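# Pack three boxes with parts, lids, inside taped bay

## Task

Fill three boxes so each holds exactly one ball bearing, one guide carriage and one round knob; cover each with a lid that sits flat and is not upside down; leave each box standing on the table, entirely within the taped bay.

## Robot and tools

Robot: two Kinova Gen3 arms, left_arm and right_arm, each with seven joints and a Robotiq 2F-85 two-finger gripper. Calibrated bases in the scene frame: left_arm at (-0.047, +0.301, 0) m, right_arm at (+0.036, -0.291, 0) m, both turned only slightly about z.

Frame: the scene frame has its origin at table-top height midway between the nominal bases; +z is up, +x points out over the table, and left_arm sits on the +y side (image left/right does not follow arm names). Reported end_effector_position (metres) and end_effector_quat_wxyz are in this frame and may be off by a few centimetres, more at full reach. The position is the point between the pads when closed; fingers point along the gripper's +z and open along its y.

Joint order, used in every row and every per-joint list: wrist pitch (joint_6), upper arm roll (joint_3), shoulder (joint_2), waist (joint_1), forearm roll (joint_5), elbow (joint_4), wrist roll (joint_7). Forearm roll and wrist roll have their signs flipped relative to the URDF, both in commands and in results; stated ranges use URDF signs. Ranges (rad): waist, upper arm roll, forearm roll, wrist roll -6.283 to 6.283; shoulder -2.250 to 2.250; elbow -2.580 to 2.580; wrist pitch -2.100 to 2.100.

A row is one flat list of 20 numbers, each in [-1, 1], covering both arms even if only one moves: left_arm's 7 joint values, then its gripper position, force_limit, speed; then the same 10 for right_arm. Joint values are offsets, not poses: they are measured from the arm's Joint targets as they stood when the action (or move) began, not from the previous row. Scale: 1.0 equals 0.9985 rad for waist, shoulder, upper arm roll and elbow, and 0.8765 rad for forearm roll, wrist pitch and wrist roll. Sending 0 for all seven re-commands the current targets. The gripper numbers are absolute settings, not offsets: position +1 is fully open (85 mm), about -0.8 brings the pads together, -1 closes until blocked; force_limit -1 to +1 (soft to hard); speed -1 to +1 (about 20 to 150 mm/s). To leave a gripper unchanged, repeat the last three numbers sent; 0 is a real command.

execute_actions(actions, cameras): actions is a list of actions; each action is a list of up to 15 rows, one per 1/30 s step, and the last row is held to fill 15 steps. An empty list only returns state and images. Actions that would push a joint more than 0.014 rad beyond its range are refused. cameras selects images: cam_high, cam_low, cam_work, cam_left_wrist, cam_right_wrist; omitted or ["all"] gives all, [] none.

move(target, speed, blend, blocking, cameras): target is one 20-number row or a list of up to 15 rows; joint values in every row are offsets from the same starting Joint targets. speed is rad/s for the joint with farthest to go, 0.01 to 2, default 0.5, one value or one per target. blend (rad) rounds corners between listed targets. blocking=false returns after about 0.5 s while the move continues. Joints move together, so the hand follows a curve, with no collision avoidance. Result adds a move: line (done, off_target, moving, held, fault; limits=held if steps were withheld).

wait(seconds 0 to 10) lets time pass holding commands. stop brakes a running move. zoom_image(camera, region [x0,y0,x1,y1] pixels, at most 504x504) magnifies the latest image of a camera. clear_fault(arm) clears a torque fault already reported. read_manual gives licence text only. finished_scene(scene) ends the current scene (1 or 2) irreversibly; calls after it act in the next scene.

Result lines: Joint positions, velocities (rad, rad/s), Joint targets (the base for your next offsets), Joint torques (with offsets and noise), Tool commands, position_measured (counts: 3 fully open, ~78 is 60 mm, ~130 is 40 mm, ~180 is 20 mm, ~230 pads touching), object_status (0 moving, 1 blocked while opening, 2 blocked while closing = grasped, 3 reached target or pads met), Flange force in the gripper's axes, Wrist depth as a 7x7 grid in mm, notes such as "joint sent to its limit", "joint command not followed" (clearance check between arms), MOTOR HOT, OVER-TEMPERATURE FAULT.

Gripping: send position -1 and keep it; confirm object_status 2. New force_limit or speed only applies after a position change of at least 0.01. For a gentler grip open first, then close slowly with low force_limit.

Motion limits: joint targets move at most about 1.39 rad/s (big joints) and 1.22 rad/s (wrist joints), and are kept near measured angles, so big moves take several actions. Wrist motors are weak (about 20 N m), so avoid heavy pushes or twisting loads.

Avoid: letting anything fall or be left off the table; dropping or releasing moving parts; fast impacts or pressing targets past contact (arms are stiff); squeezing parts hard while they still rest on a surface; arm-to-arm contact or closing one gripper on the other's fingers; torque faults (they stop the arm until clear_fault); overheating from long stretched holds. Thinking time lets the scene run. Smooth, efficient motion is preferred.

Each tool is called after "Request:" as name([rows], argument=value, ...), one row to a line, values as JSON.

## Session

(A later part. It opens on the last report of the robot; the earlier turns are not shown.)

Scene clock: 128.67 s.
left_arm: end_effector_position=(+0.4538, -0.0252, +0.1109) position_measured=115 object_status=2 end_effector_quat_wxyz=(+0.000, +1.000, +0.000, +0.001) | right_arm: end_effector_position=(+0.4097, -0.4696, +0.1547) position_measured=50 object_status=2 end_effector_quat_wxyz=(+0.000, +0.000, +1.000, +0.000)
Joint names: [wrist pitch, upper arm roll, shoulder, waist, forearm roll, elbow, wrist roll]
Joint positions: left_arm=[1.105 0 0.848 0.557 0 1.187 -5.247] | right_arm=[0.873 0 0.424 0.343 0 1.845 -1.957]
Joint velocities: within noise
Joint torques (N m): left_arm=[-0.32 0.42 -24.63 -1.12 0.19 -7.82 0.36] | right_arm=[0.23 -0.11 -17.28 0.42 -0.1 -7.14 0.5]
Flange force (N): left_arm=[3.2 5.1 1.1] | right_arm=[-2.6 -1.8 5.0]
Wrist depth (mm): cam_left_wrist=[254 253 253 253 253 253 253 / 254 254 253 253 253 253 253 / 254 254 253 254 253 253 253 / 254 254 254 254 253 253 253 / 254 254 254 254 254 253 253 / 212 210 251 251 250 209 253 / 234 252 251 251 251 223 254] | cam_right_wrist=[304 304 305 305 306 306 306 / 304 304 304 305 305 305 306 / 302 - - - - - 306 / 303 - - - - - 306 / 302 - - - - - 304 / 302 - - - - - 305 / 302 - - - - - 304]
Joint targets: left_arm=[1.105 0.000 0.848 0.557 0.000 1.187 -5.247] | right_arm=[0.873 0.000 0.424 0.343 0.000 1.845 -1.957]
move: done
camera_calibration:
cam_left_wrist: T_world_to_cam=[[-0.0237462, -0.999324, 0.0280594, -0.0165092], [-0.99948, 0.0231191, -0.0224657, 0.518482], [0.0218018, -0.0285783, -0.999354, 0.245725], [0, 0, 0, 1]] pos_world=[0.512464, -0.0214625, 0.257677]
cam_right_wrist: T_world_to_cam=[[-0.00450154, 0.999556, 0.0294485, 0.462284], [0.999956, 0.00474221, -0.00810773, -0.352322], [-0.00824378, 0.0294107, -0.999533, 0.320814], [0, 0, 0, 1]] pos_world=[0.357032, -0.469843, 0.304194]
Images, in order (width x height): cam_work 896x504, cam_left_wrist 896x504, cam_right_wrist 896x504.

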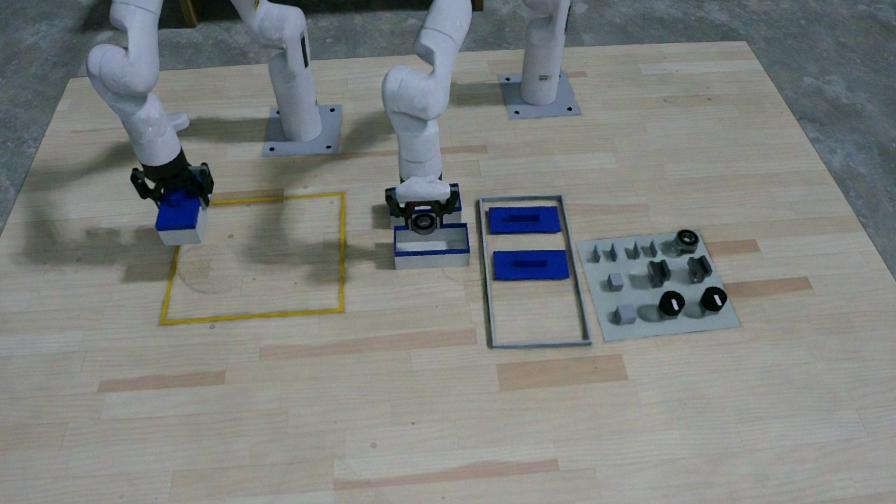

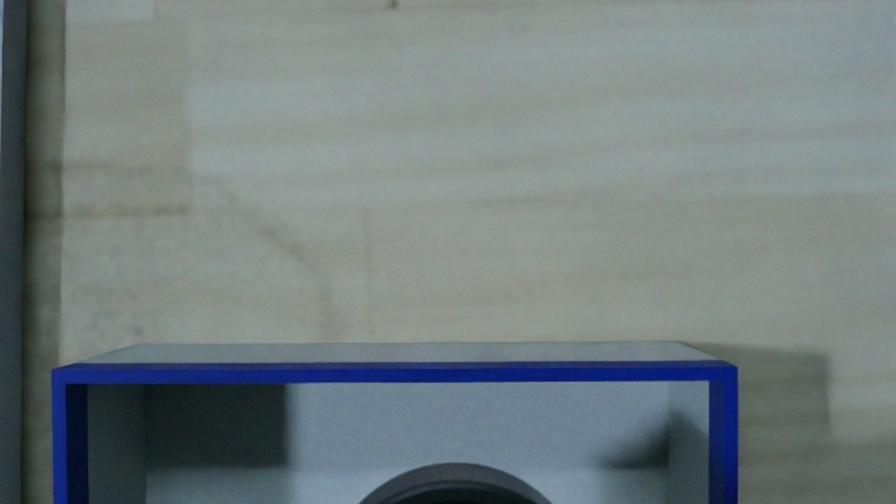

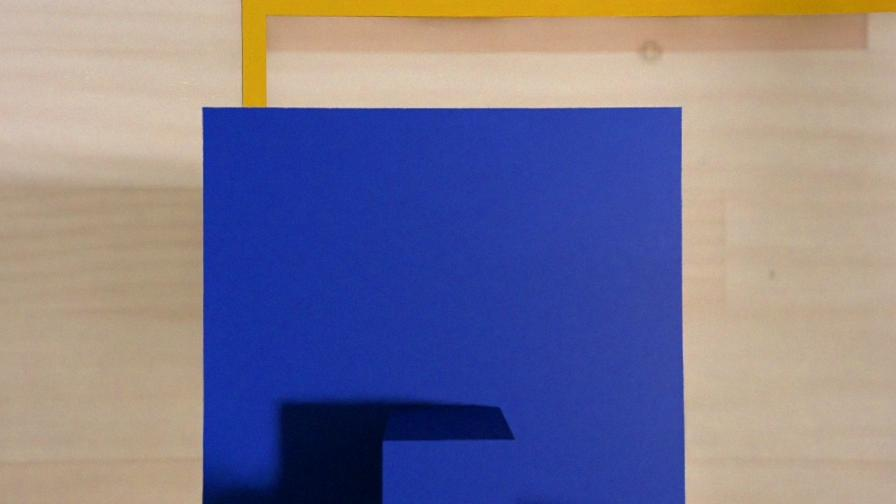

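Request:
move([
  [-0.1007,0,0.0507,0.0019,0,0.0377,-0.0021,-1,-0.6,-0.8,-0.3498,0,0.1987,0,0,0.1084,0,-1,-0.8,-1],
  [-0.1862,0,0.1027,0.0019,0,0.0608,-0.0021,-1,-0.6,-0.8,-0.3923,0,0.2283,0,0,0.1160,0,-1,-0.8,-1],
  [-0.2044,0,0.1149,0.0019,0,0.0645,-0.0021,0.23,-0.6,-0.8,-0.3939,0,0.2294,0,0,0.1163,0,1,-0.8,-1],
  [0.0518,0,-0.0214,0.0019,0,-0.0241,-0.0021,0.23,-0.6,-0.8,0,0,0,0,0,0,0,1,-0.8,-1],
  [0.1046,0,0.0520,-0.7882,0,-0.1438,0.8729,0.30,-0.6,-0.8,0,0,0,0,0,0,0,1,-0.8,-1],
], speed=[0.25,0.1,0.03,0.3,0.7], cameras=["cam_left_wrist","cam_right_wrist","cam_work"])

Scene clock: 140.33 s.
left_arm: end_effector_position=(+0.5627, +0.4317, +0.1205) position_measured=91 object_status=3 end_effector_quat_wxyz=(+0.000, +1.000, +0.010, +0.001) | right_arm: end_effector_position=(+0.4097, -0.4696, +0.1547) position_measured=3 object_status=3 end_effector_quat_wxyz=(+0.000, +0.000, +1.000, +0.000)
Joint names: [wrist pitch, upper arm roll, shoulder, waist, forearm roll, elbow, wrist roll]
Joint positions: left_arm=[1.197 0 0.9 -0.23 0 1.043 -4.482] | right_arm=[0.873 0 0.424 0.343 0 1.845 -1.957]
Joint velocities: within noise
Joint torques (N m): left_arm=[-0.39 0.5 -25.07 -1.08 0.18 -7.95 0.36] | right_arm=[0.14 -0.21 -15.6 0.46 -0.07 -6.19 0.52]
Flange force (N): left_arm=[6.2 1.3 -0.2] | right_arm=[-2.6 -1.8 0.7]
Wrist depth (mm): cam_left_wrist=[264 264 264 264 264 264 264 / 263 263 263 263 263 264 263 / 216 231 263 216 263 250 239 / 216 263 263 216 263 263 263 / 262 262 263 263 263 263 263 / 262 262 262 263 263 263 263 / 226 262 262 227 263 263 239] | cam_right_wrist=[303 303 302 303 302 303 303 / 303 303 302 303 304 303 303 / 303 303 304 244 303 303 303 / 302 302 301 245 244 303 303 / 303 302 302 245 245 303 303 / 303 304 302 223 245 303 304 / 303 303 302 223 245 304 304]
Joint targets: left_arm=[1.197 0.000 0.900 -0.230 0.000 1.043 -4.482] | right_arm=[0.873 0.000 0.424 0.343 0.000 1.845 -1.957]
move: done
camera_calibration:
cam_left_wrist: T_world_to_cam=[[-0.00195497, -0.99963, 0.0271409, 0.430356], [-0.999741, 0.00133868, -0.0227069, 0.62665], [0.0226622, -0.0271783, -0.999374, 0.264796], [0, 0, 0, 1]] pos_world=[0.621328, 0.436555, 0.267179]
cam_right_wrist: T_world_to_cam=[[-0.00450154, 0.999556, 0.0294485, 0.462284], [0.999956, 0.00474221, -0.00810773, -0.352322], [-0.00824378, 0.0294107, -0.999533, 0.320814], [0, 0, 0, 1]] pos_world=[0.357032, -0.469843, 0.304194]
Images, in order (width x height): cam_work 896x504, cam_left_wrist 896x504, cam_right_wrist 896x504.

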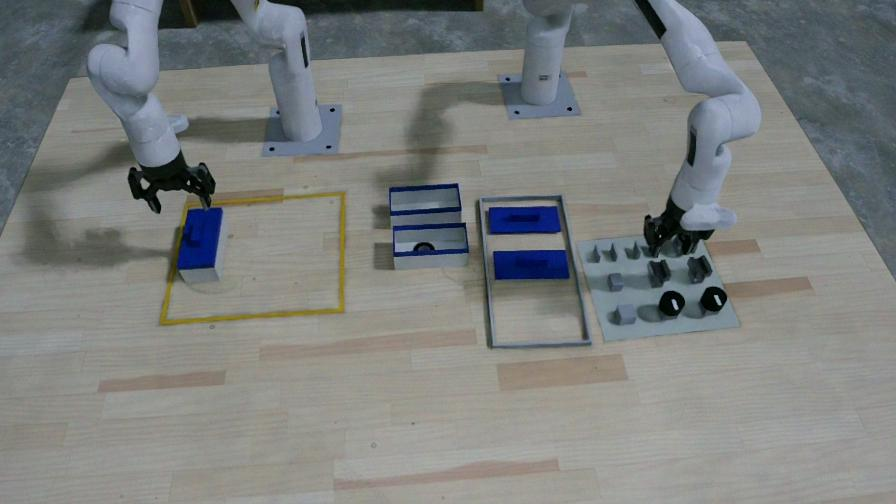

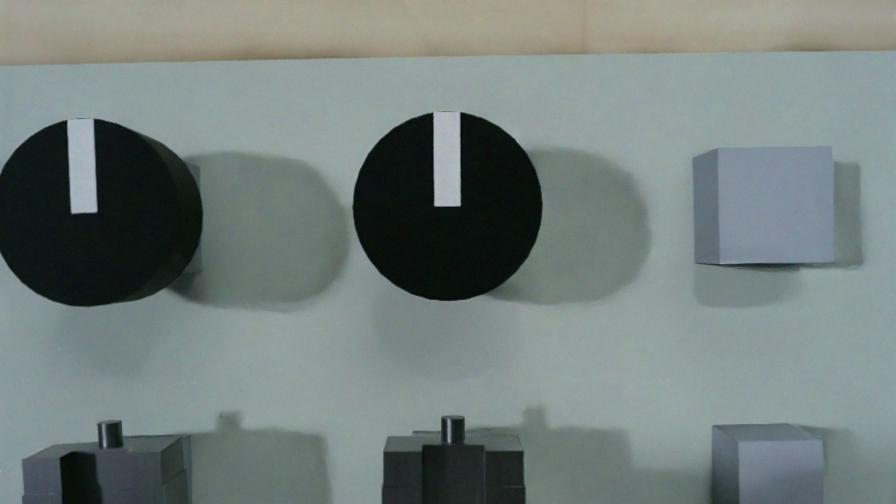

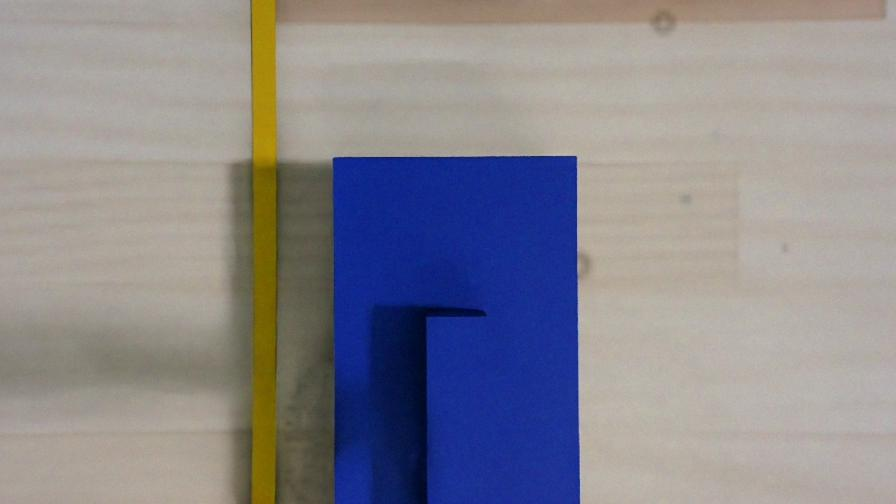

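Request:
move([
  [-0.1543,0,0.0668,-0.0006,0,0.0687,0.0007,0.30,-0.6,-0.8,0,0,0,0,0,0,0,1,-0.8,-1],
  [-0.1543,0,0.0668,-0.0006,0,0.0687,0.0007,-1,-0.6,-0.8,0,0,0,0,0,0,0,1,-0.8,-1],
  [0.0483,0,-0.0229,-0.0006,0,-0.0195,0.0007,-1,-0.6,-0.8,0,0,0,0,0,0,0,1,-0.8,-1],
  [-0.1021,0,-0.1479,0.7265,0,0.2375,-0.8026,-1,-0.6,-0.8,0,0,0,0,0,0,0,1,-0.8,-1],
  [-0.1832,0,-0.1124,0.7265,0,0.2733,-0.8026,-1,-0.6,-0.8,0,0,0,0,0,0,0,1,-0.8,-1],
], speed=[0.2,0.1,0.25,0.7,0.15], cameras=["cam_left_wrist"])

Request:
zoom_image(camera="cam_left_wrist", region=[180, 340, 680, 504])

Scene clock: 146.60 s.
left_arm: end_effector_position=(+0.4483, +0.0190, +0.1104) position_measured=148 object_status=2 end_effector_quat_wxyz=(+0.000, +1.000, +0.000, +0.001) | right_arm: end_effector_position=(+0.4097, -0.4696, +0.1547) position_measured=3 object_status=3 end_effector_quat_wxyz=(+0.000, +0.000, +1.000, +0.000)
Joint names: [wrist pitch, upper arm roll, shoulder, waist, forearm roll, elbow, wrist roll]
Joint positions: left_arm=[1.036 0 0.788 0.496 0 1.316 -5.186] | right_arm=[0.873 0 0.424 0.343 0 1.845 -1.957]
Joint velocities: within noise
Joint torques (N m): left_arm=[-0.31 0.46 -23.53 -1.1 0.15 -7.43 0.37] | right_arm=[0.16 -0.19 -15.62 0.39 -0.12 -6.25 0.5]
Flange force (N): left_arm=[3.4 5.0 1.2] | right_arm=[-2.4 -1.8 0.9]
Wrist depth (mm): cam_left_wrist=[251 251 252 252 253 253 254 / 252 252 252 252 253 253 254 / 241 252 252 252 253 254 254 / 241 252 252 253 254 254 254 / 241 252 250 237 238 251 237 / 241 252 250 251 237 251 244 / 252 253 250 - 237 251 233] | cam_right_wrist=[303 302 303 303 303 303 303 / 303 303 303 303 303 303 302 / 303 303 303 245 303 303 304 / 303 303 302 245 245 304 304 / 303 303 302 245 245 303 303 / 303 303 302 223 245 303 304 / 302 303 302 223 245 303 303]
Joint targets: left_arm=[1.036 0.000 0.788 0.496 0.000 1.316 -5.186] | right_arm=[0.873 0.000 0.424 0.343 0.000 1.845 -1.957]
move: done
camera_calibration:
cam_left_wrist: T_world_to_cam=[[-0.0237454, -0.999327, 0.0279595, 0.0274727], [-0.99948, 0.0231206, -0.0224634, 0.511951], [0.0218018, -0.0284783, -0.999357, 0.246504], [0, 0, 0, 1]] pos_world=[0.506964, 0.0226377, 0.257077]
Images, in order (width x height): cam_left_wrist 896x504.

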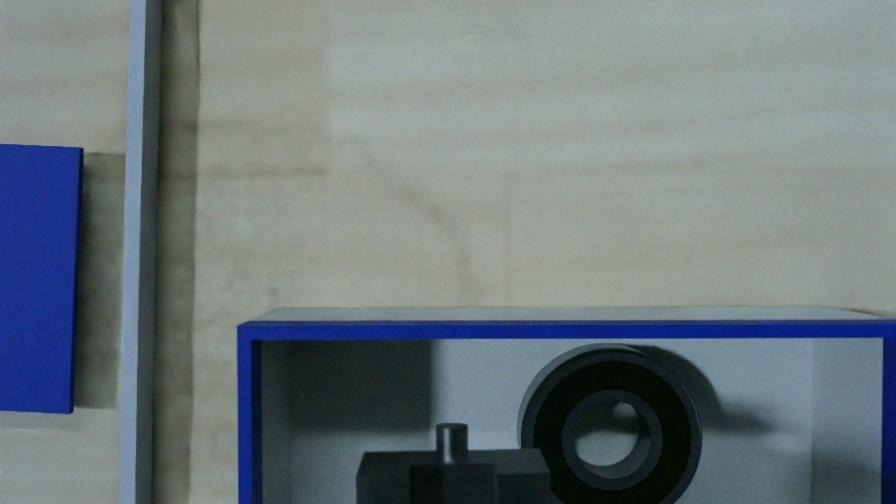

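Scaled by 1.008 from the camera's 896x504 image, which has a finer 1280x720 frame.

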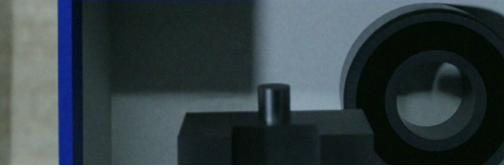

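Request:
move([
  [-0.1198,0,0.0731,-0.0084,0,0.0319,0.0180,-1,-0.6,-0.8,0,0,0,0,0,0,0,1,-0.8,-1],
  [-0.1485,0,0.0909,-0.0084,0,0.0394,0.0180,-1,-0.6,-0.8,0,0,0,0,0,0,0,1,-0.8,-1],
  [-0.1661,0,0.1022,-0.0084,0,0.0435,0.0180,0.012,-0.6,-0.8,0,0,0,0,0,0,0,1,-0.8,-1],
  [0.0603,0,-0.0183,-0.0084,0,-0.0346,0.0180,0.012,-0.6,-0.8,0,0,0,0,0,0,0,1,-0.8,-1],
  [0.5464,0,0.3828,-0.6979,0,-0.8625,0.7950,0.42,-0.6,-0.8,0,0,0,0,0,0,0,1,-0.8,-1],
], speed=[0.2,0.1,0.04,0.3,0.7], cameras=["cam_left_wrist","cam_work"])

Scene clock: 154.00 s.
left_arm: end_effector_position=(+0.6432, +0.4317, +0.1205) position_measured=76 object_status=0 end_effector_quat_wxyz=(+0.000, +1.000, -0.001, +0.001) | right_arm: end_effector_position=(+0.4097, -0.4696, +0.1547) position_measured=3 object_status=3 end_effector_quat_wxyz=(+0.000, +0.000, +1.000, +0.000)
Joint names: [wrist pitch, upper arm roll, shoulder, waist, forearm roll, elbow, wrist roll]
Joint positions: left_arm=[1.515 0 1.17 -0.201 0 0.455 -4.489] | right_arm=[0.873 0 0.424 0.343 0 1.845 -1.957]
Joint velocities: within noise
Joint torques (N m): left_arm=[-0.4 0.52 -28.43 -1.1 0.14 -8.58 0.36] | right_arm=[0.2 -0.17 -15.64 0.33 -0.09 -6.16 0.55]
Flange force (N): left_arm=no reading | right_arm=[-2.6 -2.1 0.9]
Wrist depth (mm): cam_left_wrist=[263 263 263 263 263 263 263 / 263 263 263 263 263 264 263 / 263 263 262 263 263 263 263 / 262 263 262 263 263 263 263 / 262 263 262 263 263 263 263 / 261 262 262 262 262 262 262 / 225 261 262 215 262 248 243] | cam_right_wrist=[302 302 302 302 303 303 304 / 303 303 303 303 302 303 304 / 303 303 303 244 303 303 303 / 302 303 302 245 245 303 303 / 303 303 302 245 245 303 303 / 303 303 302 223 245 304 303 / 303 303 302 223 245 303 304]
Joint targets: left_arm=[1.515 0.000 1.170 -0.201 0.000 0.455 -4.489] | right_arm=[0.873 0.000 0.424 0.343 0.000 1.845 -1.957]
move: done
camera_calibration:
cam_left_wrist: T_world_to_cam=[[-0.0240459, -0.999345, 0.0270504, 0.444603], [-0.999467, 0.0234331, -0.0227456, 0.697368], [0.0220968, -0.0275829, -0.999375, 0.263508], [0, 0, 0, 1]] pos_world=[0.701864, 0.435239, 0.267179]
Images, in order (width x height): cam_work 896x504, cam_left_wrist 896x504.

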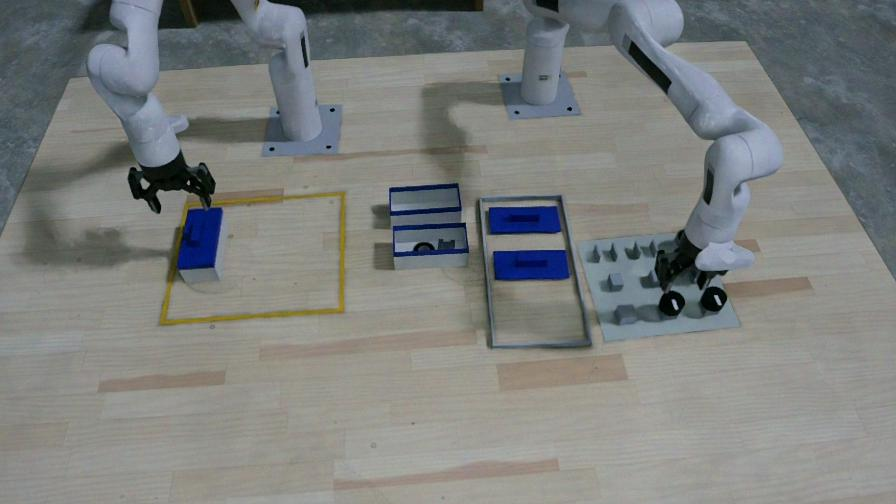

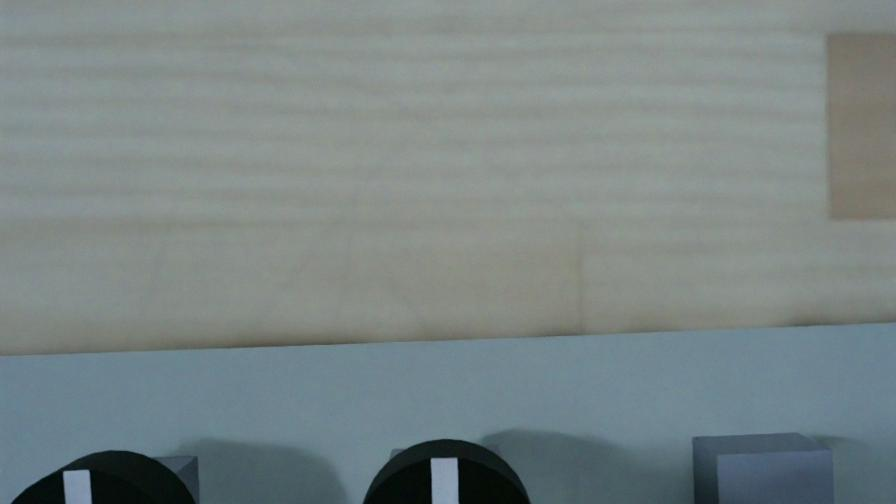

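Request:
execute_actions(actions=[], cameras=["cam_left_wrist","cam_work"])

Scene clock: 157.00 s.
left_arm: end_effector_position=(+0.6432, +0.4317, +0.1205) position_measured=76 object_status=3 end_effector_quat_wxyz=(+0.000, +1.000, -0.001, +0.001) | right_arm: end_effector_position=(+0.4097, -0.4696, +0.1547) position_measured=3 object_status=3 end_effector_quat_wxyz=(+0.000, +0.000, +1.000, +0.000)
Joint names: [wrist pitch, upper arm roll, shoulder, waist, forearm roll, elbow, wrist roll]
Joint positions: left_arm=[1.515 0 1.17 -0.201 0 0.455 -4.489] | right_arm=[0.873 0 0.424 0.343 0 1.845 -1.957]
Joint velocities: within noise
Joint torques (N m): left_arm=[-0.36 0.52 -28.45 -1 0.18 -8.58 0.36] | right_arm=[0.1 -0.2 -15.6 0.42 -0.11 -6.25 0.52]
Flange force (N): left_arm=no reading | right_arm=[-2.5 -1.8 0.7]
Wrist depth (mm): cam_left_wrist=[263 263 263 263 263 263 264 / 263 262 263 263 263 263 263 / 263 262 262 263 263 263 263 / 262 263 262 263 263 263 263 / 262 262 262 262 263 263 263 / 261 262 261 262 262 262 262 / 225 262 261 215 262 248 244] | cam_right_wrist=[302 302 303 303 303 303 303 / 302 303 303 303 303 303 302 / 302 303 302 244 303 303 303 / 302 303 302 245 245 303 303 / 303 303 302 245 245 303 303 / 303 303 301 223 245 303 304 / 303 303 302 223 245 304 304]
Joint targets: left_arm=[1.515 0.000 1.170 -0.201 0.000 0.455 -4.489] | right_arm=[0.873 0.000 0.424 0.343 0.000 1.845 -1.957]
Tool commands: left_gripper/position=+0.42 left_gripper/force_limit=-0.6 left_gripper/speed=-0.8 right_gripper/position=+1.0 right_gripper/force_limit=-0.8 right_gripper/speed=-1.0
camera_calibration:
cam_left_wrist: T_world_to_cam=[[-0.0240459, -0.999345, 0.0270504, 0.444603], [-0.999467, 0.0234331, -0.0227456, 0.697368], [0.0220968, -0.0275829, -0.999375, 0.263508], [0, 0, 0, 1]] pos_world=[0.701864, 0.435239, 0.267179]
Images, in order (width x height): cam_work 896x504, cam_left_wrist 896x504.

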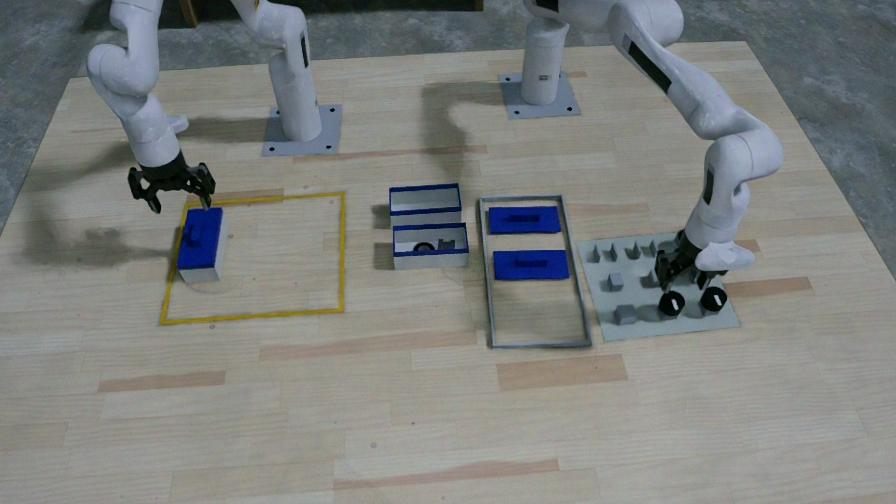

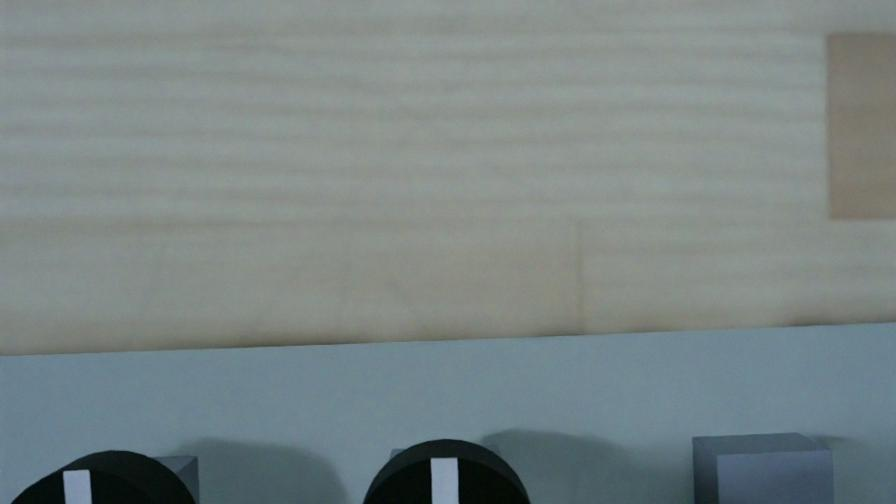

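Request:
move([
  [-0.1662,0,0.0374,0,0,0.1085,0,0.42,-0.6,-0.8,0,0,0,0,0,0,0,1,-0.8,-1],
  [-0.1662,0,0.0374,0,0,0.1085,0,-1,-0.6,-0.8,0,0,0,0,0,0,0,1,-0.8,-1],
  [0.0685,0,-0.003,0,0,-0.0571,0,-1,-0.6,-0.8,0,0,0,0,0,0,0,1,-0.8,-1],
], speed=[0.12,0.1,0.2], cameras=["cam_left_wrist"])

Scene clock: 162.60 s.
left_arm: end_effector_position=(+0.6431, +0.4317, +0.1405) position_measured=123 object_status=2 end_effector_quat_wxyz=(+0.000, +1.000, -0.001, +0.001) | right_arm: end_effector_position=(+0.4097, -0.4696, +0.1547) position_measured=3 object_status=3 end_effector_quat_wxyz=(+0.000, +0.000, +1.000, +0.000)
Joint names: [wrist pitch, upper arm roll, shoulder, waist, forearm roll, elbow, wrist roll]
Joint positions: left_arm=[1.575 0 1.167 -0.201 0 0.398 -4.489] | right_arm=[0.873 0 0.424 0.343 0 1.845 -1.957]
Joint velocities: within noise
Joint torques (N m): left_arm=[-0.39 0.52 -28.71 -1.02 0.18 -8.72 0.35] | right_arm=[0.16 -0.18 -15.56 0.32 -0.13 -6.19 0.44]
Flange force (N): left_arm=no reading | right_arm=[-2.5 -1.8 0.7]
Wrist depth (mm): cam_left_wrist=[283 283 283 283 283 283 283 / 283 282 283 283 283 283 283 / 283 283 283 283 283 283 283 / 282 283 282 283 283 283 283 / 283 282 282 283 283 282 283 / 282 281 282 282 281 282 282 / 243 246 282 259 282 267 281] | cam_right_wrist=[302 303 302 303 303 302 304 / 302 302 303 303 303 302 303 / 302 303 303 244 303 303 303 / 303 303 302 245 245 303 303 / 303 303 302 245 245 303 303 / 302 303 302 223 244 303 303 / 303 303 302 223 245 303 303]
Joint targets: left_arm=[1.575 0.000 1.167 -0.201 0.000 0.398 -4.489] | right_arm=[0.873 0.000 0.424 0.343 0.000 1.845 -1.957]
move: done
camera_calibration:
cam_left_wrist: T_world_to_cam=[[-0.0240432, -0.999345, 0.0270528, 0.444057], [-0.999469, 0.0234332, -0.0226457, 0.697696], [0.0219969, -0.0275829, -0.999377, 0.283569], [0, 0, 0, 1]] pos_world=[0.701764, 0.435239, 0.287179]
Images, in order (width x height): cam_left_wrist 896x504.

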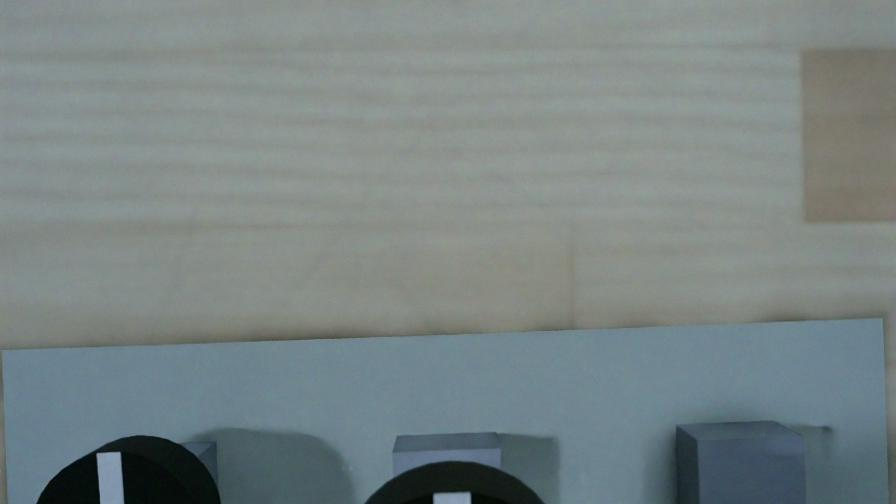

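Request:
move([
  [-0.4511,0,-0.3456,0.7568,0,0.7416,-0.8620,-1,-0.6,-0.8,0,0,0,0,0,0,0,1,-0.8,-1],
  [-0.5434,0,-0.3076,0.7568,0,0.7846,-0.8620,-1,-0.6,-0.8,0,0,0,0,0,0,0,1,-0.8,-1],
], speed=[0.6,0.12], cameras=["cam_left_wrist"])

Scene clock: 165.70 s.
left_arm: end_effector_position=(+0.4567, -0.0250, +0.1054) position_measured=123 object_status=2 end_effector_quat_wxyz=(+0.000, +1.000, +0.000, +0.001) | right_arm: end_effector_position=(+0.4097, -0.4696, +0.1547) position_measured=3 object_status=3 end_effector_quat_wxyz=(+0.000, +0.000, +1.000, +0.000)
Joint names: [wrist pitch, upper arm roll, shoulder, waist, forearm roll, elbow, wrist roll]
Joint positions: left_arm=[1.099 0 0.86 0.555 0 1.181 -5.245] | right_arm=[0.873 0 0.424 0.343 0 1.845 -1.957]
Joint velocities: within noise
Joint torques (N m): left_arm=[-0.33 0.44 -24.44 -1.16 0.16 -7.59 0.31] | right_arm=[0.17 -0.2 -15.63 0.31 -0.09 -6.21 0.5]
Flange force (N): left_arm=[3.5 5.3 0.5] | right_arm=[-2.5 -2.0 0.9]
Wrist depth (mm): cam_left_wrist=[245 246 247 247 247 247 248 / 246 246 247 247 248 248 248 / 246 247 247 248 248 248 248 / 247 247 247 248 248 248 249 / 247 247 248 248 248 248 249 / 203 207 207 231 245 206 249 / 203 244 234 232 246 215 250] | cam_right_wrist=[303 302 303 303 303 303 303 / 303 303 302 303 302 302 303 / 303 302 303 245 303 303 303 / 303 304 301 244 245 303 303 / 303 303 301 245 245 303 303 / 303 303 301 223 245 303 303 / 303 303 302 223 245 304 303]
Joint targets: left_arm=[1.099 0.000 0.860 0.555 0.000 1.181 -5.245] | right_arm=[0.873 0.000 0.424 0.343 0.000 1.845 -1.957]
move: done
camera_calibration:
cam_left_wrist: T_world_to_cam=[[-0.0238434, -0.999322, 0.0280609, -0.0160313], [-0.99948, 0.0232191, -0.0223669, 0.521327], [0.0217002, -0.0285796, -0.999356, 0.240121], [0, 0, 0, 1]] pos_world=[0.515464, -0.0212625, 0.252077]
Images, in order (width x height): cam_left_wrist 896x504.

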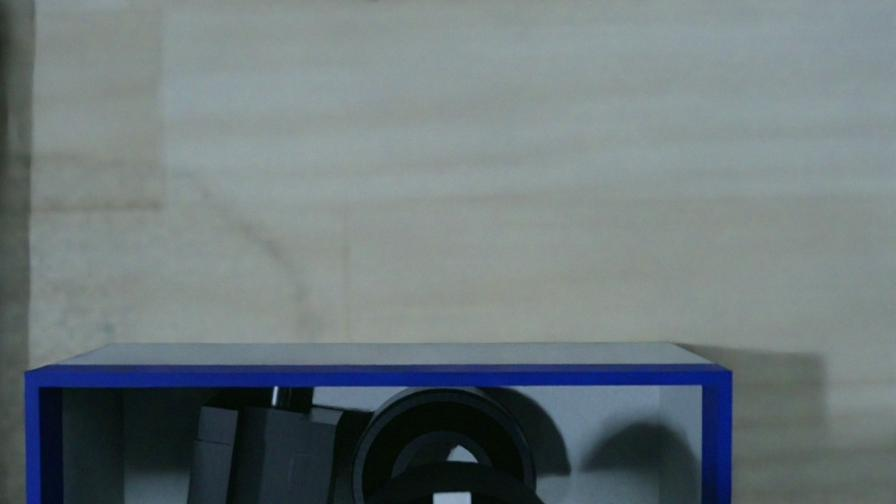

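Request:
move([
  [-0.0346,0,0.0205,-0.0027,0,0.0099,0.003,-1,-0.6,-0.8,0,0,0,0,0,0,0,1,-0.8,-1],
  [-0.1187,0,0.0662,-0.0027,0,0.038,0.003,-1,-0.6,-0.8,0,0,0,0,0,0,0,1,-0.8,-1],
  [-0.1257,0,0.0704,-0.0027,0,0.0399,0.003,0.16,-0.6,-0.8,0,0,0,0,0,0,0,1,-0.8,-1],
  [0.0685,0,-0.0252,-0.0027,0,-0.035,0.003,0.16,-0.6,-0.8,0,0,0,0,0,0,0,1,-0.8,-1],
], speed=[0.1,0.06,0.015,0.2], cameras=["cam_left_wrist","cam_work"])

Scene clock: 172.17 s.
left_arm: end_effector_position=(+0.4585, -0.0241, +0.1304) position_measured=109 object_status=3 end_effector_quat_wxyz=(+0.000, +1.000, +0.000, +0.001) | right_arm: end_effector_position=(+0.4097, -0.4696, +0.1547) position_measured=3 object_status=3 end_effector_quat_wxyz=(+0.000, +0.000, +1.000, +0.000)
Joint names: [wrist pitch, upper arm roll, shoulder, waist, forearm roll, elbow, wrist roll]
Joint positions: left_arm=[1.159 0 0.835 0.552 0 1.147 -5.242] | right_arm=[0.873 0 0.424 0.343 0 1.845 -1.957]
Joint velocities: within noise
Joint torques (N m): left_arm=[-0.36 0.42 -24.11 -1.13 0.14 -7.8 0.34] | right_arm=[0.17 -0.16 -15.54 0.42 -0.1 -6.23 0.47]
Flange force (N): left_arm=[3.3 5.1 -0.1] | right_arm=[-2.4 -1.6 0.8]
Wrist depth (mm): cam_left_wrist=[271 272 273 274 274 275 276 / 271 272 273 274 274 275 276 / 271 272 273 274 274 275 276 / 272 272 272 273 274 275 276 / 272 272 273 273 274 275 276 / 271 250 230 230 259 275 276 / 238 267 250 234 271 275 275] | cam_right_wrist=[302 303 303 303 302 303 304 / 303 303 302 303 303 303 303 / 302 303 303 245 302 304 303 / 303 303 302 245 244 303 303 / 303 303 303 245 245 303 303 / 302 303 302 223 245 303 303 / 302 303 303 223 245 304 304]
Joint targets: left_arm=[1.159 0.000 0.835 0.552 0.000 1.147 -5.242] | right_arm=[0.873 0.000 0.424 0.343 0.000 1.845 -1.957]
move: done
camera_calibration:
cam_left_wrist: T_world_to_cam=[[-0.0237434, -0.999324, 0.0280618, -0.0159423], [-0.999483, 0.0231191, -0.0223657, 0.523666], [0.0217018, -0.0285783, -0.999356, 0.265088], [0, 0, 0, 1]] pos_world=[0.517263, -0.0204625, 0.277077]
Images, in order (width x height): cam_work 896x504, cam_left_wrist 896x504.

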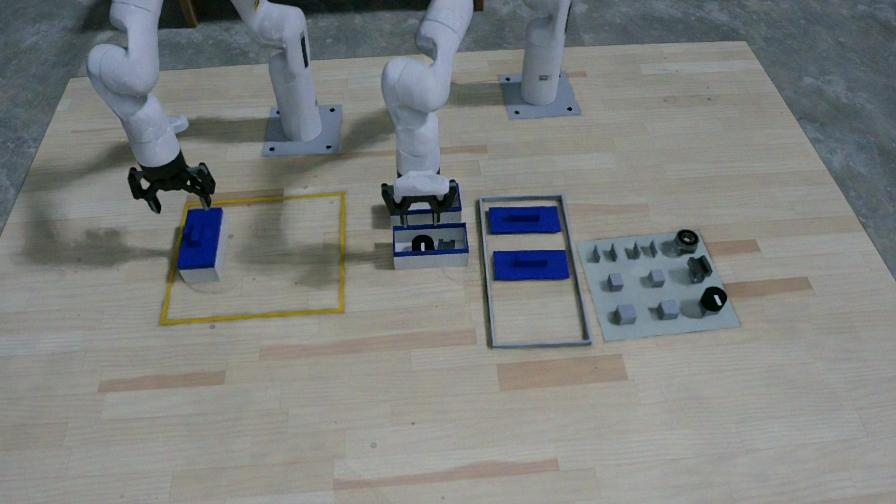

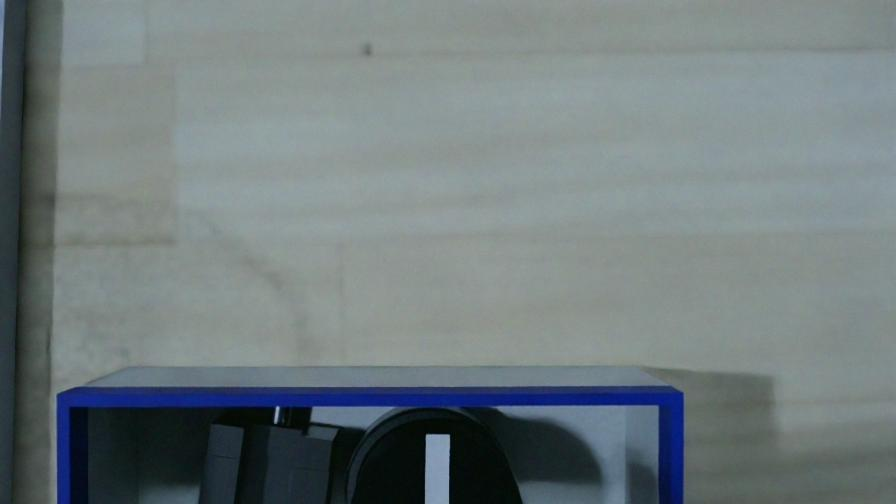

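Request:
zoom_image(camera="cam_work", region=[380, 180, 600, 300])

Scaled by 2.291.

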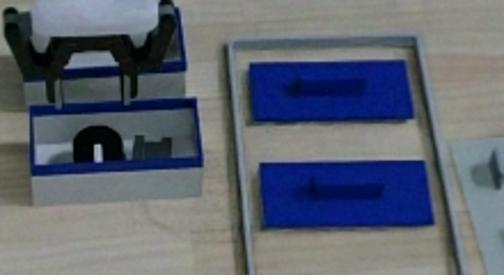

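Request:
move(target=[-0.0303,0,-0.0401,-0.1674,0,0.0667,0.9943,0.16,-0.6,-0.8,0,0,0,0,0,0,0,1,-0.8,-1], speed=1.0, cameras=[])

Request:
move(target=[-0.0303,0,-0.0401,-0.1674,0,0.0667,0.9943,0.16,-0.7,-0.8,0,0,0,0,0,0,0,1,-0.8,-1], speed=1.0, cameras=[])

Request:
move([
  [-0.0084,0,-0.0109,-0.0456,0,0.0182,0.2711,0.16,-0.7,-0.8,0,0,0,0,0,0,0,1,-0.8,-1],
  [-0.0898,0,0.025,-0.0456,0,0.0538,0.2711,0.16,-0.7,-0.8,0,0,0,0,0,0,0,1,-0.8,-1],
], speed=[0.5,0.15], cameras=["cam_left_wrist"])

Scene clock: 177.40 s.
left_arm: end_effector_position=(+0.4916, +0.0699, +0.1351) position_measured=109 object_status=3 end_effector_quat_wxyz=(+0.000, +0.938, -0.345, +0.001) | right_arm: end_effector_position=(+0.4097, -0.4696, +0.1547) position_measured=3 object_status=3 end_effector_quat_wxyz=(+0.000, +0.000, +1.000, +0.000)
Joint names: [wrist pitch, upper arm roll, shoulder, waist, forearm roll, elbow, wrist roll]
Joint positions: left_arm=[1.132 0 0.795 0.385 0 1.213 -4.37] | right_arm=[0.873 0 0.424 0.343 0 1.845 -1.957]
Joint velocities: within noise
Joint torques (N m): left_arm=[-0.31 0.4 -23.43 -1.14 0.17 -7.61 0.34] | right_arm=[0.17 -0.17 -15.64 0.36 -0.09 -6.18 0.5]
Flange force (N): left_arm=[6.1 0.9 -0.1] | right_arm=[-2.6 -2.0 0.8]
Wrist depth (mm): cam_left_wrist=[276 276 276 276 277 278 278 / 275 276 276 277 277 277 278 / 276 276 276 277 278 278 249 / 276 277 277 278 278 266 240 / 277 277 277 278 278 240 239 / 277 277 278 278 243 264 240 / 277 277 278 278 275 265 247] | cam_right_wrist=[303 303 303 303 303 303 303 / 302 302 302 303 303 303 303 / 303 303 302 245 303 303 303 / 304 302 302 245 245 303 303 / 303 303 302 245 245 303 303 / 303 303 302 223 245 303 304 / 303 304 303 223 245 303 303]
Joint targets: left_arm=[1.132 0.000 0.795 0.385 0.000 1.213 -4.370] | right_arm=[0.873 0.000 0.424 0.343 0.000 1.845 -1.957]
move: done
No camera images: "cameras" was empty.

Scene clock: 178.77 s.
left_arm: end_effector_position=(+0.5072, +0.1657, +0.1394) position_measured=109 object_status=3 end_effector_quat_wxyz=(+0.000, +0.762, -0.648, +0.001) | right_arm: end_effector_position=(+0.4097, -0.4696, +0.1547) position_measured=3 object_status=3 end_effector_quat_wxyz=(+0.000, +0.000, +1.000, +0.000)
Joint names: [wrist pitch, upper arm roll, shoulder, waist, forearm roll, elbow, wrist roll]
Joint positions: left_arm=[1.106 0 0.755 0.218 0 1.28 -3.499] | right_arm=[0.873 0 0.424 0.343 0 1.845 -1.957]
Joint velocities: within noise
Joint torques (N m): left_arm=[-0.3 0.42 -22.73 -1.13 0.14 -7.45 0.35] | right_arm=[0.18 -0.26 -15.63 0.42 -0.09 -6.18 0.51]
Flange force (N): left_arm=[4.6 -4.0 -0.2] | right_arm=[-2.6 -1.9 0.9]
Wrist depth (mm): cam_left_wrist=[279 280 281 282 279 270 251 / 279 280 281 282 283 275 255 / 279 280 281 282 283 284 285 / 280 280 281 282 283 284 286 / 280 280 281 271 272 285 285 / 280 281 281 271 273 285 275 / 280 281 281 250 284 284 275] | cam_right_wrist=[303 302 303 303 303 303 303 / 303 303 303 303 303 303 303 / 303 303 303 245 303 304 302 / 303 303 301 245 245 303 302 / 303 303 302 245 245 303 304 / 303 303 302 223 245 303 303 / 303 303 302 223 245 304 304]
Joint targets: left_arm=[1.106 0.000 0.755 0.218 0.000 1.280 -3.499] | right_arm=[0.873 0.000 0.424 0.343 0.000 1.845 -1.957]
move: done
No camera images: "cameras" was empty.

Scene clock: 180.10 s.
left_arm: end_effector_position=(+0.5086, +0.1917, +0.1104) position_measured=109 object_status=3 end_effector_quat_wxyz=(+0.000, +0.696, -0.718, +0.001) | right_arm: end_effector_position=(+0.4097, -0.4696, +0.1547) position_measured=3 object_status=3 end_effector_quat_wxyz=(+0.000, +0.000, +1.000, +0.000)
Joint names: [wrist pitch, upper arm roll, shoulder, waist, forearm roll, elbow, wrist roll]
Joint positions: left_arm=[1.027 0 0.78 0.172 0 1.333 -3.261] | right_arm=[0.873 0 0.424 0.343 0 1.845 -1.957]
Joint velocities: within noise
Joint torques (N m): left_arm=[-0.27 0.48 -22.66 -1.03 0.15 -7.03 0.36] | right_arm=[0.16 -0.18 -15.63 0.4 -0.11 -6.2 0.5]
Flange force (N): left_arm=[3.4 -4.9 0.0] | right_arm=[-2.6 -1.8 0.8]
Wrist depth (mm): cam_left_wrist=[251 251 253 254 255 256 256 / 250 252 253 254 255 256 257 / 251 252 252 243 255 256 246 / 251 252 252 243 244 256 246 / 251 251 253 242 244 256 246 / 251 252 252 243 244 256 246 / 250 252 242 221 244 256 246] | cam_right_wrist=[302 303 303 303 303 303 303 / 302 303 303 302 303 303 303 / 303 303 302 245 303 303 303 / 303 303 302 244 245 303 303 / 303 304 302 245 245 303 303 / 303 303 302 223 245 303 303 / 304 303 303 223 245 303 303]
Joint targets: left_arm=[1.027 0.000 0.780 0.172 0.000 1.333 -3.261] | right_arm=[0.873 0.000 0.424 0.343 0.000 1.845 -1.957]
move: done
camera_calibration:
cam_left_wrist: T_world_to_cam=[[-0.998222, 0.0537927, 0.0256568, 0.495471], [0.0532416, 0.998346, -0.0216988, -0.15415], [-0.0267816, -0.0202942, -0.999435, 0.273292], [0, 0, 0, 1]] pos_world=[0.510117, 0.132788, 0.257081]
Images, in order (width x height): cam_left_wrist 896x504.

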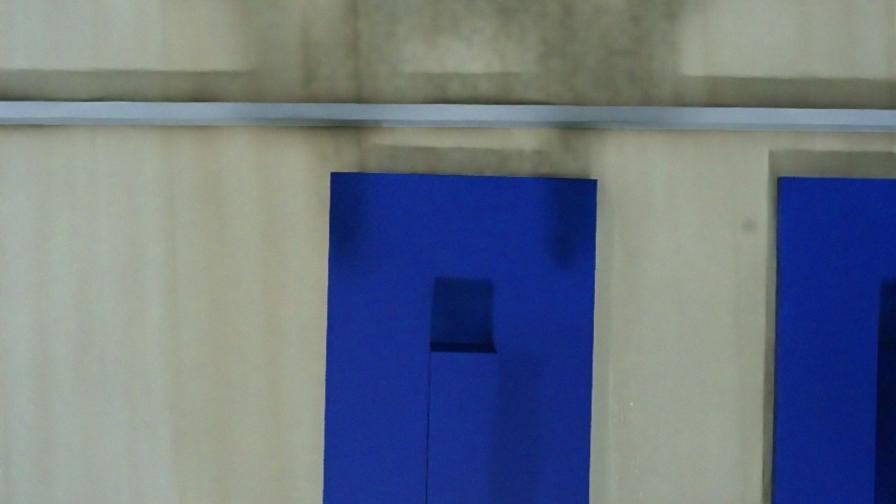

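Request:
move([
  [-0.1314,0,0.066,0.0083,0,0.0493,0.0348,0.16,-0.7,-0.8,0,0,0,0,0,0,0,1,-0.8,-1],
  [-0.1865,0,0.1012,0.0083,0,0.0625,0.0348,0.16,-0.7,-0.8,0,0,0,0,0,0,0,1,-0.8,-1],
  [-0.1865,0,0.1012,0.0083,0,0.0625,0.0348,-1,-0.7,-0.8,0,0,0,0,0,0,0,1,-0.8,-1],
  [0.0778,0,-0.0389,0.0083,0,-0.0294,0.0348,-1,-0.7,-0.8,0,0,0,0,0,0,0,1,-0.8,-1],
], speed=[0.15,0.06,0.1,0.2], cameras=["cam_left_wrist"])

Scene clock: 186.30 s.
left_arm: end_effector_position=(+0.5062, +0.1873, +0.1404) position_measured=191 object_status=2 end_effector_quat_wxyz=(+0.000, -0.682, +0.731, -0.001) | right_arm: end_effector_position=(+0.4097, -0.4696, +0.1547) position_measured=3 object_status=3 end_effector_quat_wxyz=(+0.000, +0.000, +1.000, +0.000)
Joint names: [wrist pitch, upper arm roll, shoulder, waist, forearm roll, elbow, wrist roll]
Joint positions: left_arm=[1.095 0 0.741 0.18 0 1.304 -3.231] | right_arm=[0.873 0 0.424 0.343 0 1.845 -1.957]
Joint velocities: within noise
Joint torques (N m): left_arm=[-0.34 0.44 -22.81 -1.12 0.12 -7.7 0.36] | right_arm=[0.14 -0.19 -15.66 0.4 -0.11 -6.13 0.53]
Flange force (N): left_arm=[3.3 -4.5 0.5] | right_arm=[-2.8 -2.0 0.7]
Wrist depth (mm): cam_left_wrist=[283 283 283 284 284 284 285 / 282 283 284 283 284 284 285 / 283 283 283 283 284 284 285 / 283 283 - - - 284 274 / 282 283 - - - 284 274 / 283 283 - - - 284 273 / 283 283 - - - 284 274] | cam_right_wrist=[303 302 303 303 302 303 303 / 303 302 302 303 303 303 304 / 302 303 302 245 303 303 304 / 303 303 302 245 245 303 303 / 303 303 302 245 245 304 303 / 303 303 302 223 245 304 303 / 303 303 303 223 245 303 303]
Joint targets: left_arm=[1.095 0.000 0.741 0.180 0.000 1.304 -3.231] | right_arm=[0.873 0.000 0.424 0.343 0.000 1.845 -1.957]
move: done
camera_calibration:
cam_left_wrist: T_world_to_cam=[[-0.995379, 0.0924722, 0.0258855, 0.483843], [0.0919218, 0.99553, -0.0217015, -0.168089], [-0.0277766, -0.0192218, -0.999429, 0.303326], [0, 0, 0, 1]] pos_world=[0.505484, 0.128426, 0.28698]
Images, in order (width x height): cam_left_wrist 896x504.

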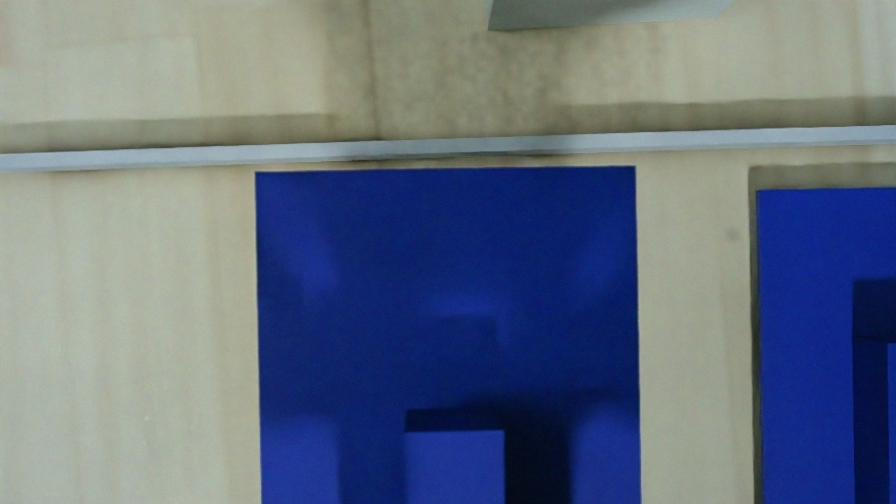

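Request:
move([
  [0.0421,0,0.0359,0.3227,0,-0.0729,-0.4404,-1,-0.7,-0.8,0,0,0,0,0,0,0,1,-0.8,-1],
  [-0.0514,0,0.0764,0.3227,0,-0.0313,-0.4404,-1,-0.7,-0.8,0,0,0,0,0,0,0,1,-0.8,-1],
], speed=[0.4,0.12], cameras=["cam_left_wrist"])

Scene clock: 190.50 s.
left_arm: end_effector_position=(+0.4559, +0.0106, +0.1054) position_measured=191 object_status=2 end_effector_quat_wxyz=(+0.000, +0.705, -0.709, +0.001) | right_arm: end_effector_position=(+0.4097, -0.4696, +0.1547) position_measured=3 object_status=3 end_effector_quat_wxyz=(+0.000, +0.000, +1.000, +0.000)
Joint names: [wrist pitch, upper arm roll, shoulder, waist, forearm roll, elbow, wrist roll]
Joint positions: left_arm=[1.05 0 0.817 0.503 0 1.273 -3.617] | right_arm=[0.873 0 0.424 0.343 0 1.845 -1.957]
Joint velocities: within noise
Joint torques (N m): left_arm=[-0.29 0.43 -23.76 -1.1 0.14 -7.45 0.31] | right_arm=[0.2 -0.18 -15.62 0.37 -0.09 -6.14 0.5]
Flange force (N): left_arm=[4.8 -3.3 0.9] | right_arm=[-2.7 -1.9 0.8]
Wrist depth (mm): cam_left_wrist=[245 246 247 248 248 250 250 / 246 246 218 245 223 250 247 / 245 246 244 245 246 242 207 / 246 246 - - - 244 248 / 246 247 - - - 245 248 / 246 247 - - - 247 210 / 246 247 - - - 236 211] | cam_right_wrist=[302 303 302 303 302 303 303 / 302 303 302 303 303 303 303 / 302 303 303 245 302 303 304 / 303 303 302 245 245 303 303 / 302 303 302 244 245 303 304 / 303 303 302 223 245 303 303 / 303 303 302 223 245 303 303]
Joint targets: left_arm=[1.050 0.000 0.817 0.503 0.000 1.273 -3.617] | right_arm=[0.873 0.000 0.424 0.343 0.000 1.845 -1.957]
move: done
camera_calibration:
cam_left_wrist: T_world_to_cam=[[-0.999246, 0.0288211, 0.0260264, 0.453517], [0.0282468, 0.999355, -0.022169, 0.0407625], [-0.0266485, -0.0214171, -0.999415, 0.263134], [0, 0, 0, 1]] pos_world=[0.459036, -0.0481715, 0.25208]
Images, in order (width x height): cam_left_wrist 896x504.

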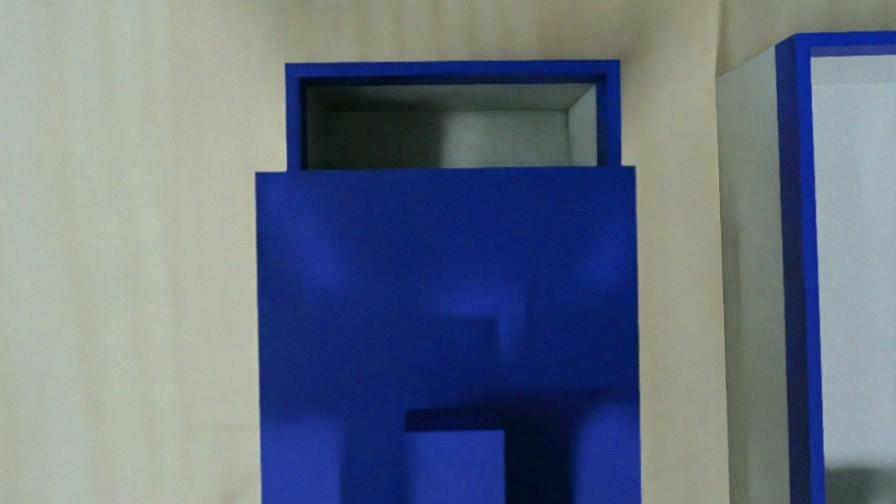

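Request:
move([
  [0.0542,0,0.0214,0.0256,0,-0.0189,-0.0292,-1,-0.7,-0.8,0,0,0,0,0,0,0,1,-0.8,-1],
  [-0.0028,0,0.0214,0.0256,0,-0.0189,-0.0292,-1,-0.7,-0.8,0,0,0,0,0,0,0,1,-0.8,-1],
], speed=[0.15,0.12], cameras=["cam_left_wrist"])

Scene clock: 193.40 s.
left_arm: end_effector_position=(+0.4533, -0.0049, +0.0981) position_measured=191 object_status=2 end_effector_quat_wxyz=(+0.000, +0.705, -0.709, +0.001) | right_arm: end_effector_position=(+0.4097, -0.4696, +0.1547) position_measured=3 object_status=3 end_effector_quat_wxyz=(+0.000, +0.000, +1.000, +0.000)
Joint names: [wrist pitch, upper arm roll, shoulder, waist, forearm roll, elbow, wrist roll]
Joint positions: left_arm=[1.048 0 0.839 0.528 0 1.254 -3.642] | right_arm=[0.873 0 0.424 0.343 0 1.845 -1.957]
Joint velocities: within noise
Joint torques (N m): left_arm=[-0.27 0.46 -24.02 -1.1 0.08 -7.41 0.36] | right_arm=[0.17 -0.23 -15.61 0.45 -0.06 -6.22 0.52]
Flange force (N): left_arm=[5.0 -3.2 0.9] | right_arm=[-2.5 -1.7 0.8]
Wrist depth (mm): cam_left_wrist=[238 239 240 241 242 242 243 / 238 239 240 241 242 242 243 / 238 239 185 237 186 235 241 / 238 239 - - - 223 201 / 239 239 - - - 237 202 / 239 239 - - - 239 204 / 239 239 - - - 241 205] | cam_right_wrist=[303 302 302 302 303 303 303 / 303 303 303 303 303 303 303 / 302 302 303 245 303 304 303 / 303 302 302 245 245 303 304 / 303 303 302 245 245 303 303 / 303 303 302 223 245 304 303 / 303 303 302 223 245 304 304]
Joint targets: left_arm=[1.048 0.000 0.839 0.528 0.000 1.254 -3.642] | right_arm=[0.873 0.000 0.424 0.343 0.000 1.845 -1.957]
move: done
camera_calibration:
cam_left_wrist: T_world_to_cam=[[-0.999246, 0.0288211, 0.0260264, 0.451556], [0.0282468, 0.999355, -0.022169, 0.0561641], [-0.0266485, -0.0214171, -0.999415, 0.255437], [0, 0, 0, 1]] pos_world=[0.456436, -0.0636715, 0.24478]
Images, in order (width x height): cam_left_wrist 896x504.

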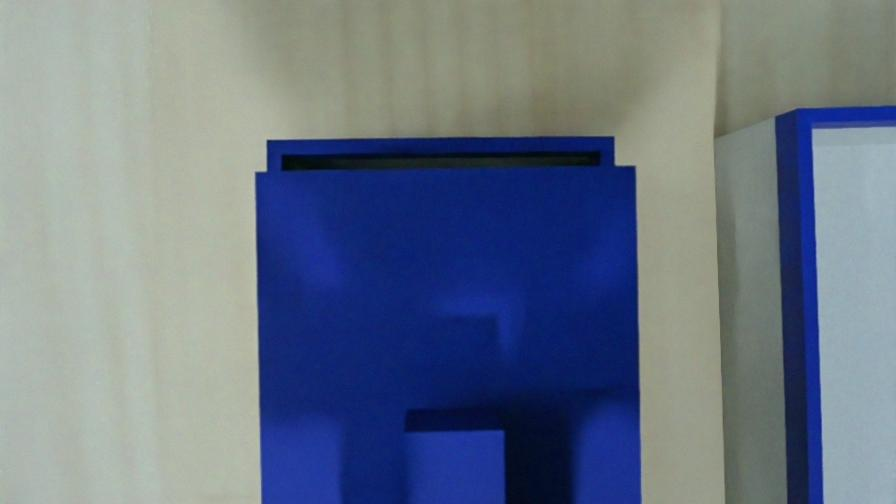

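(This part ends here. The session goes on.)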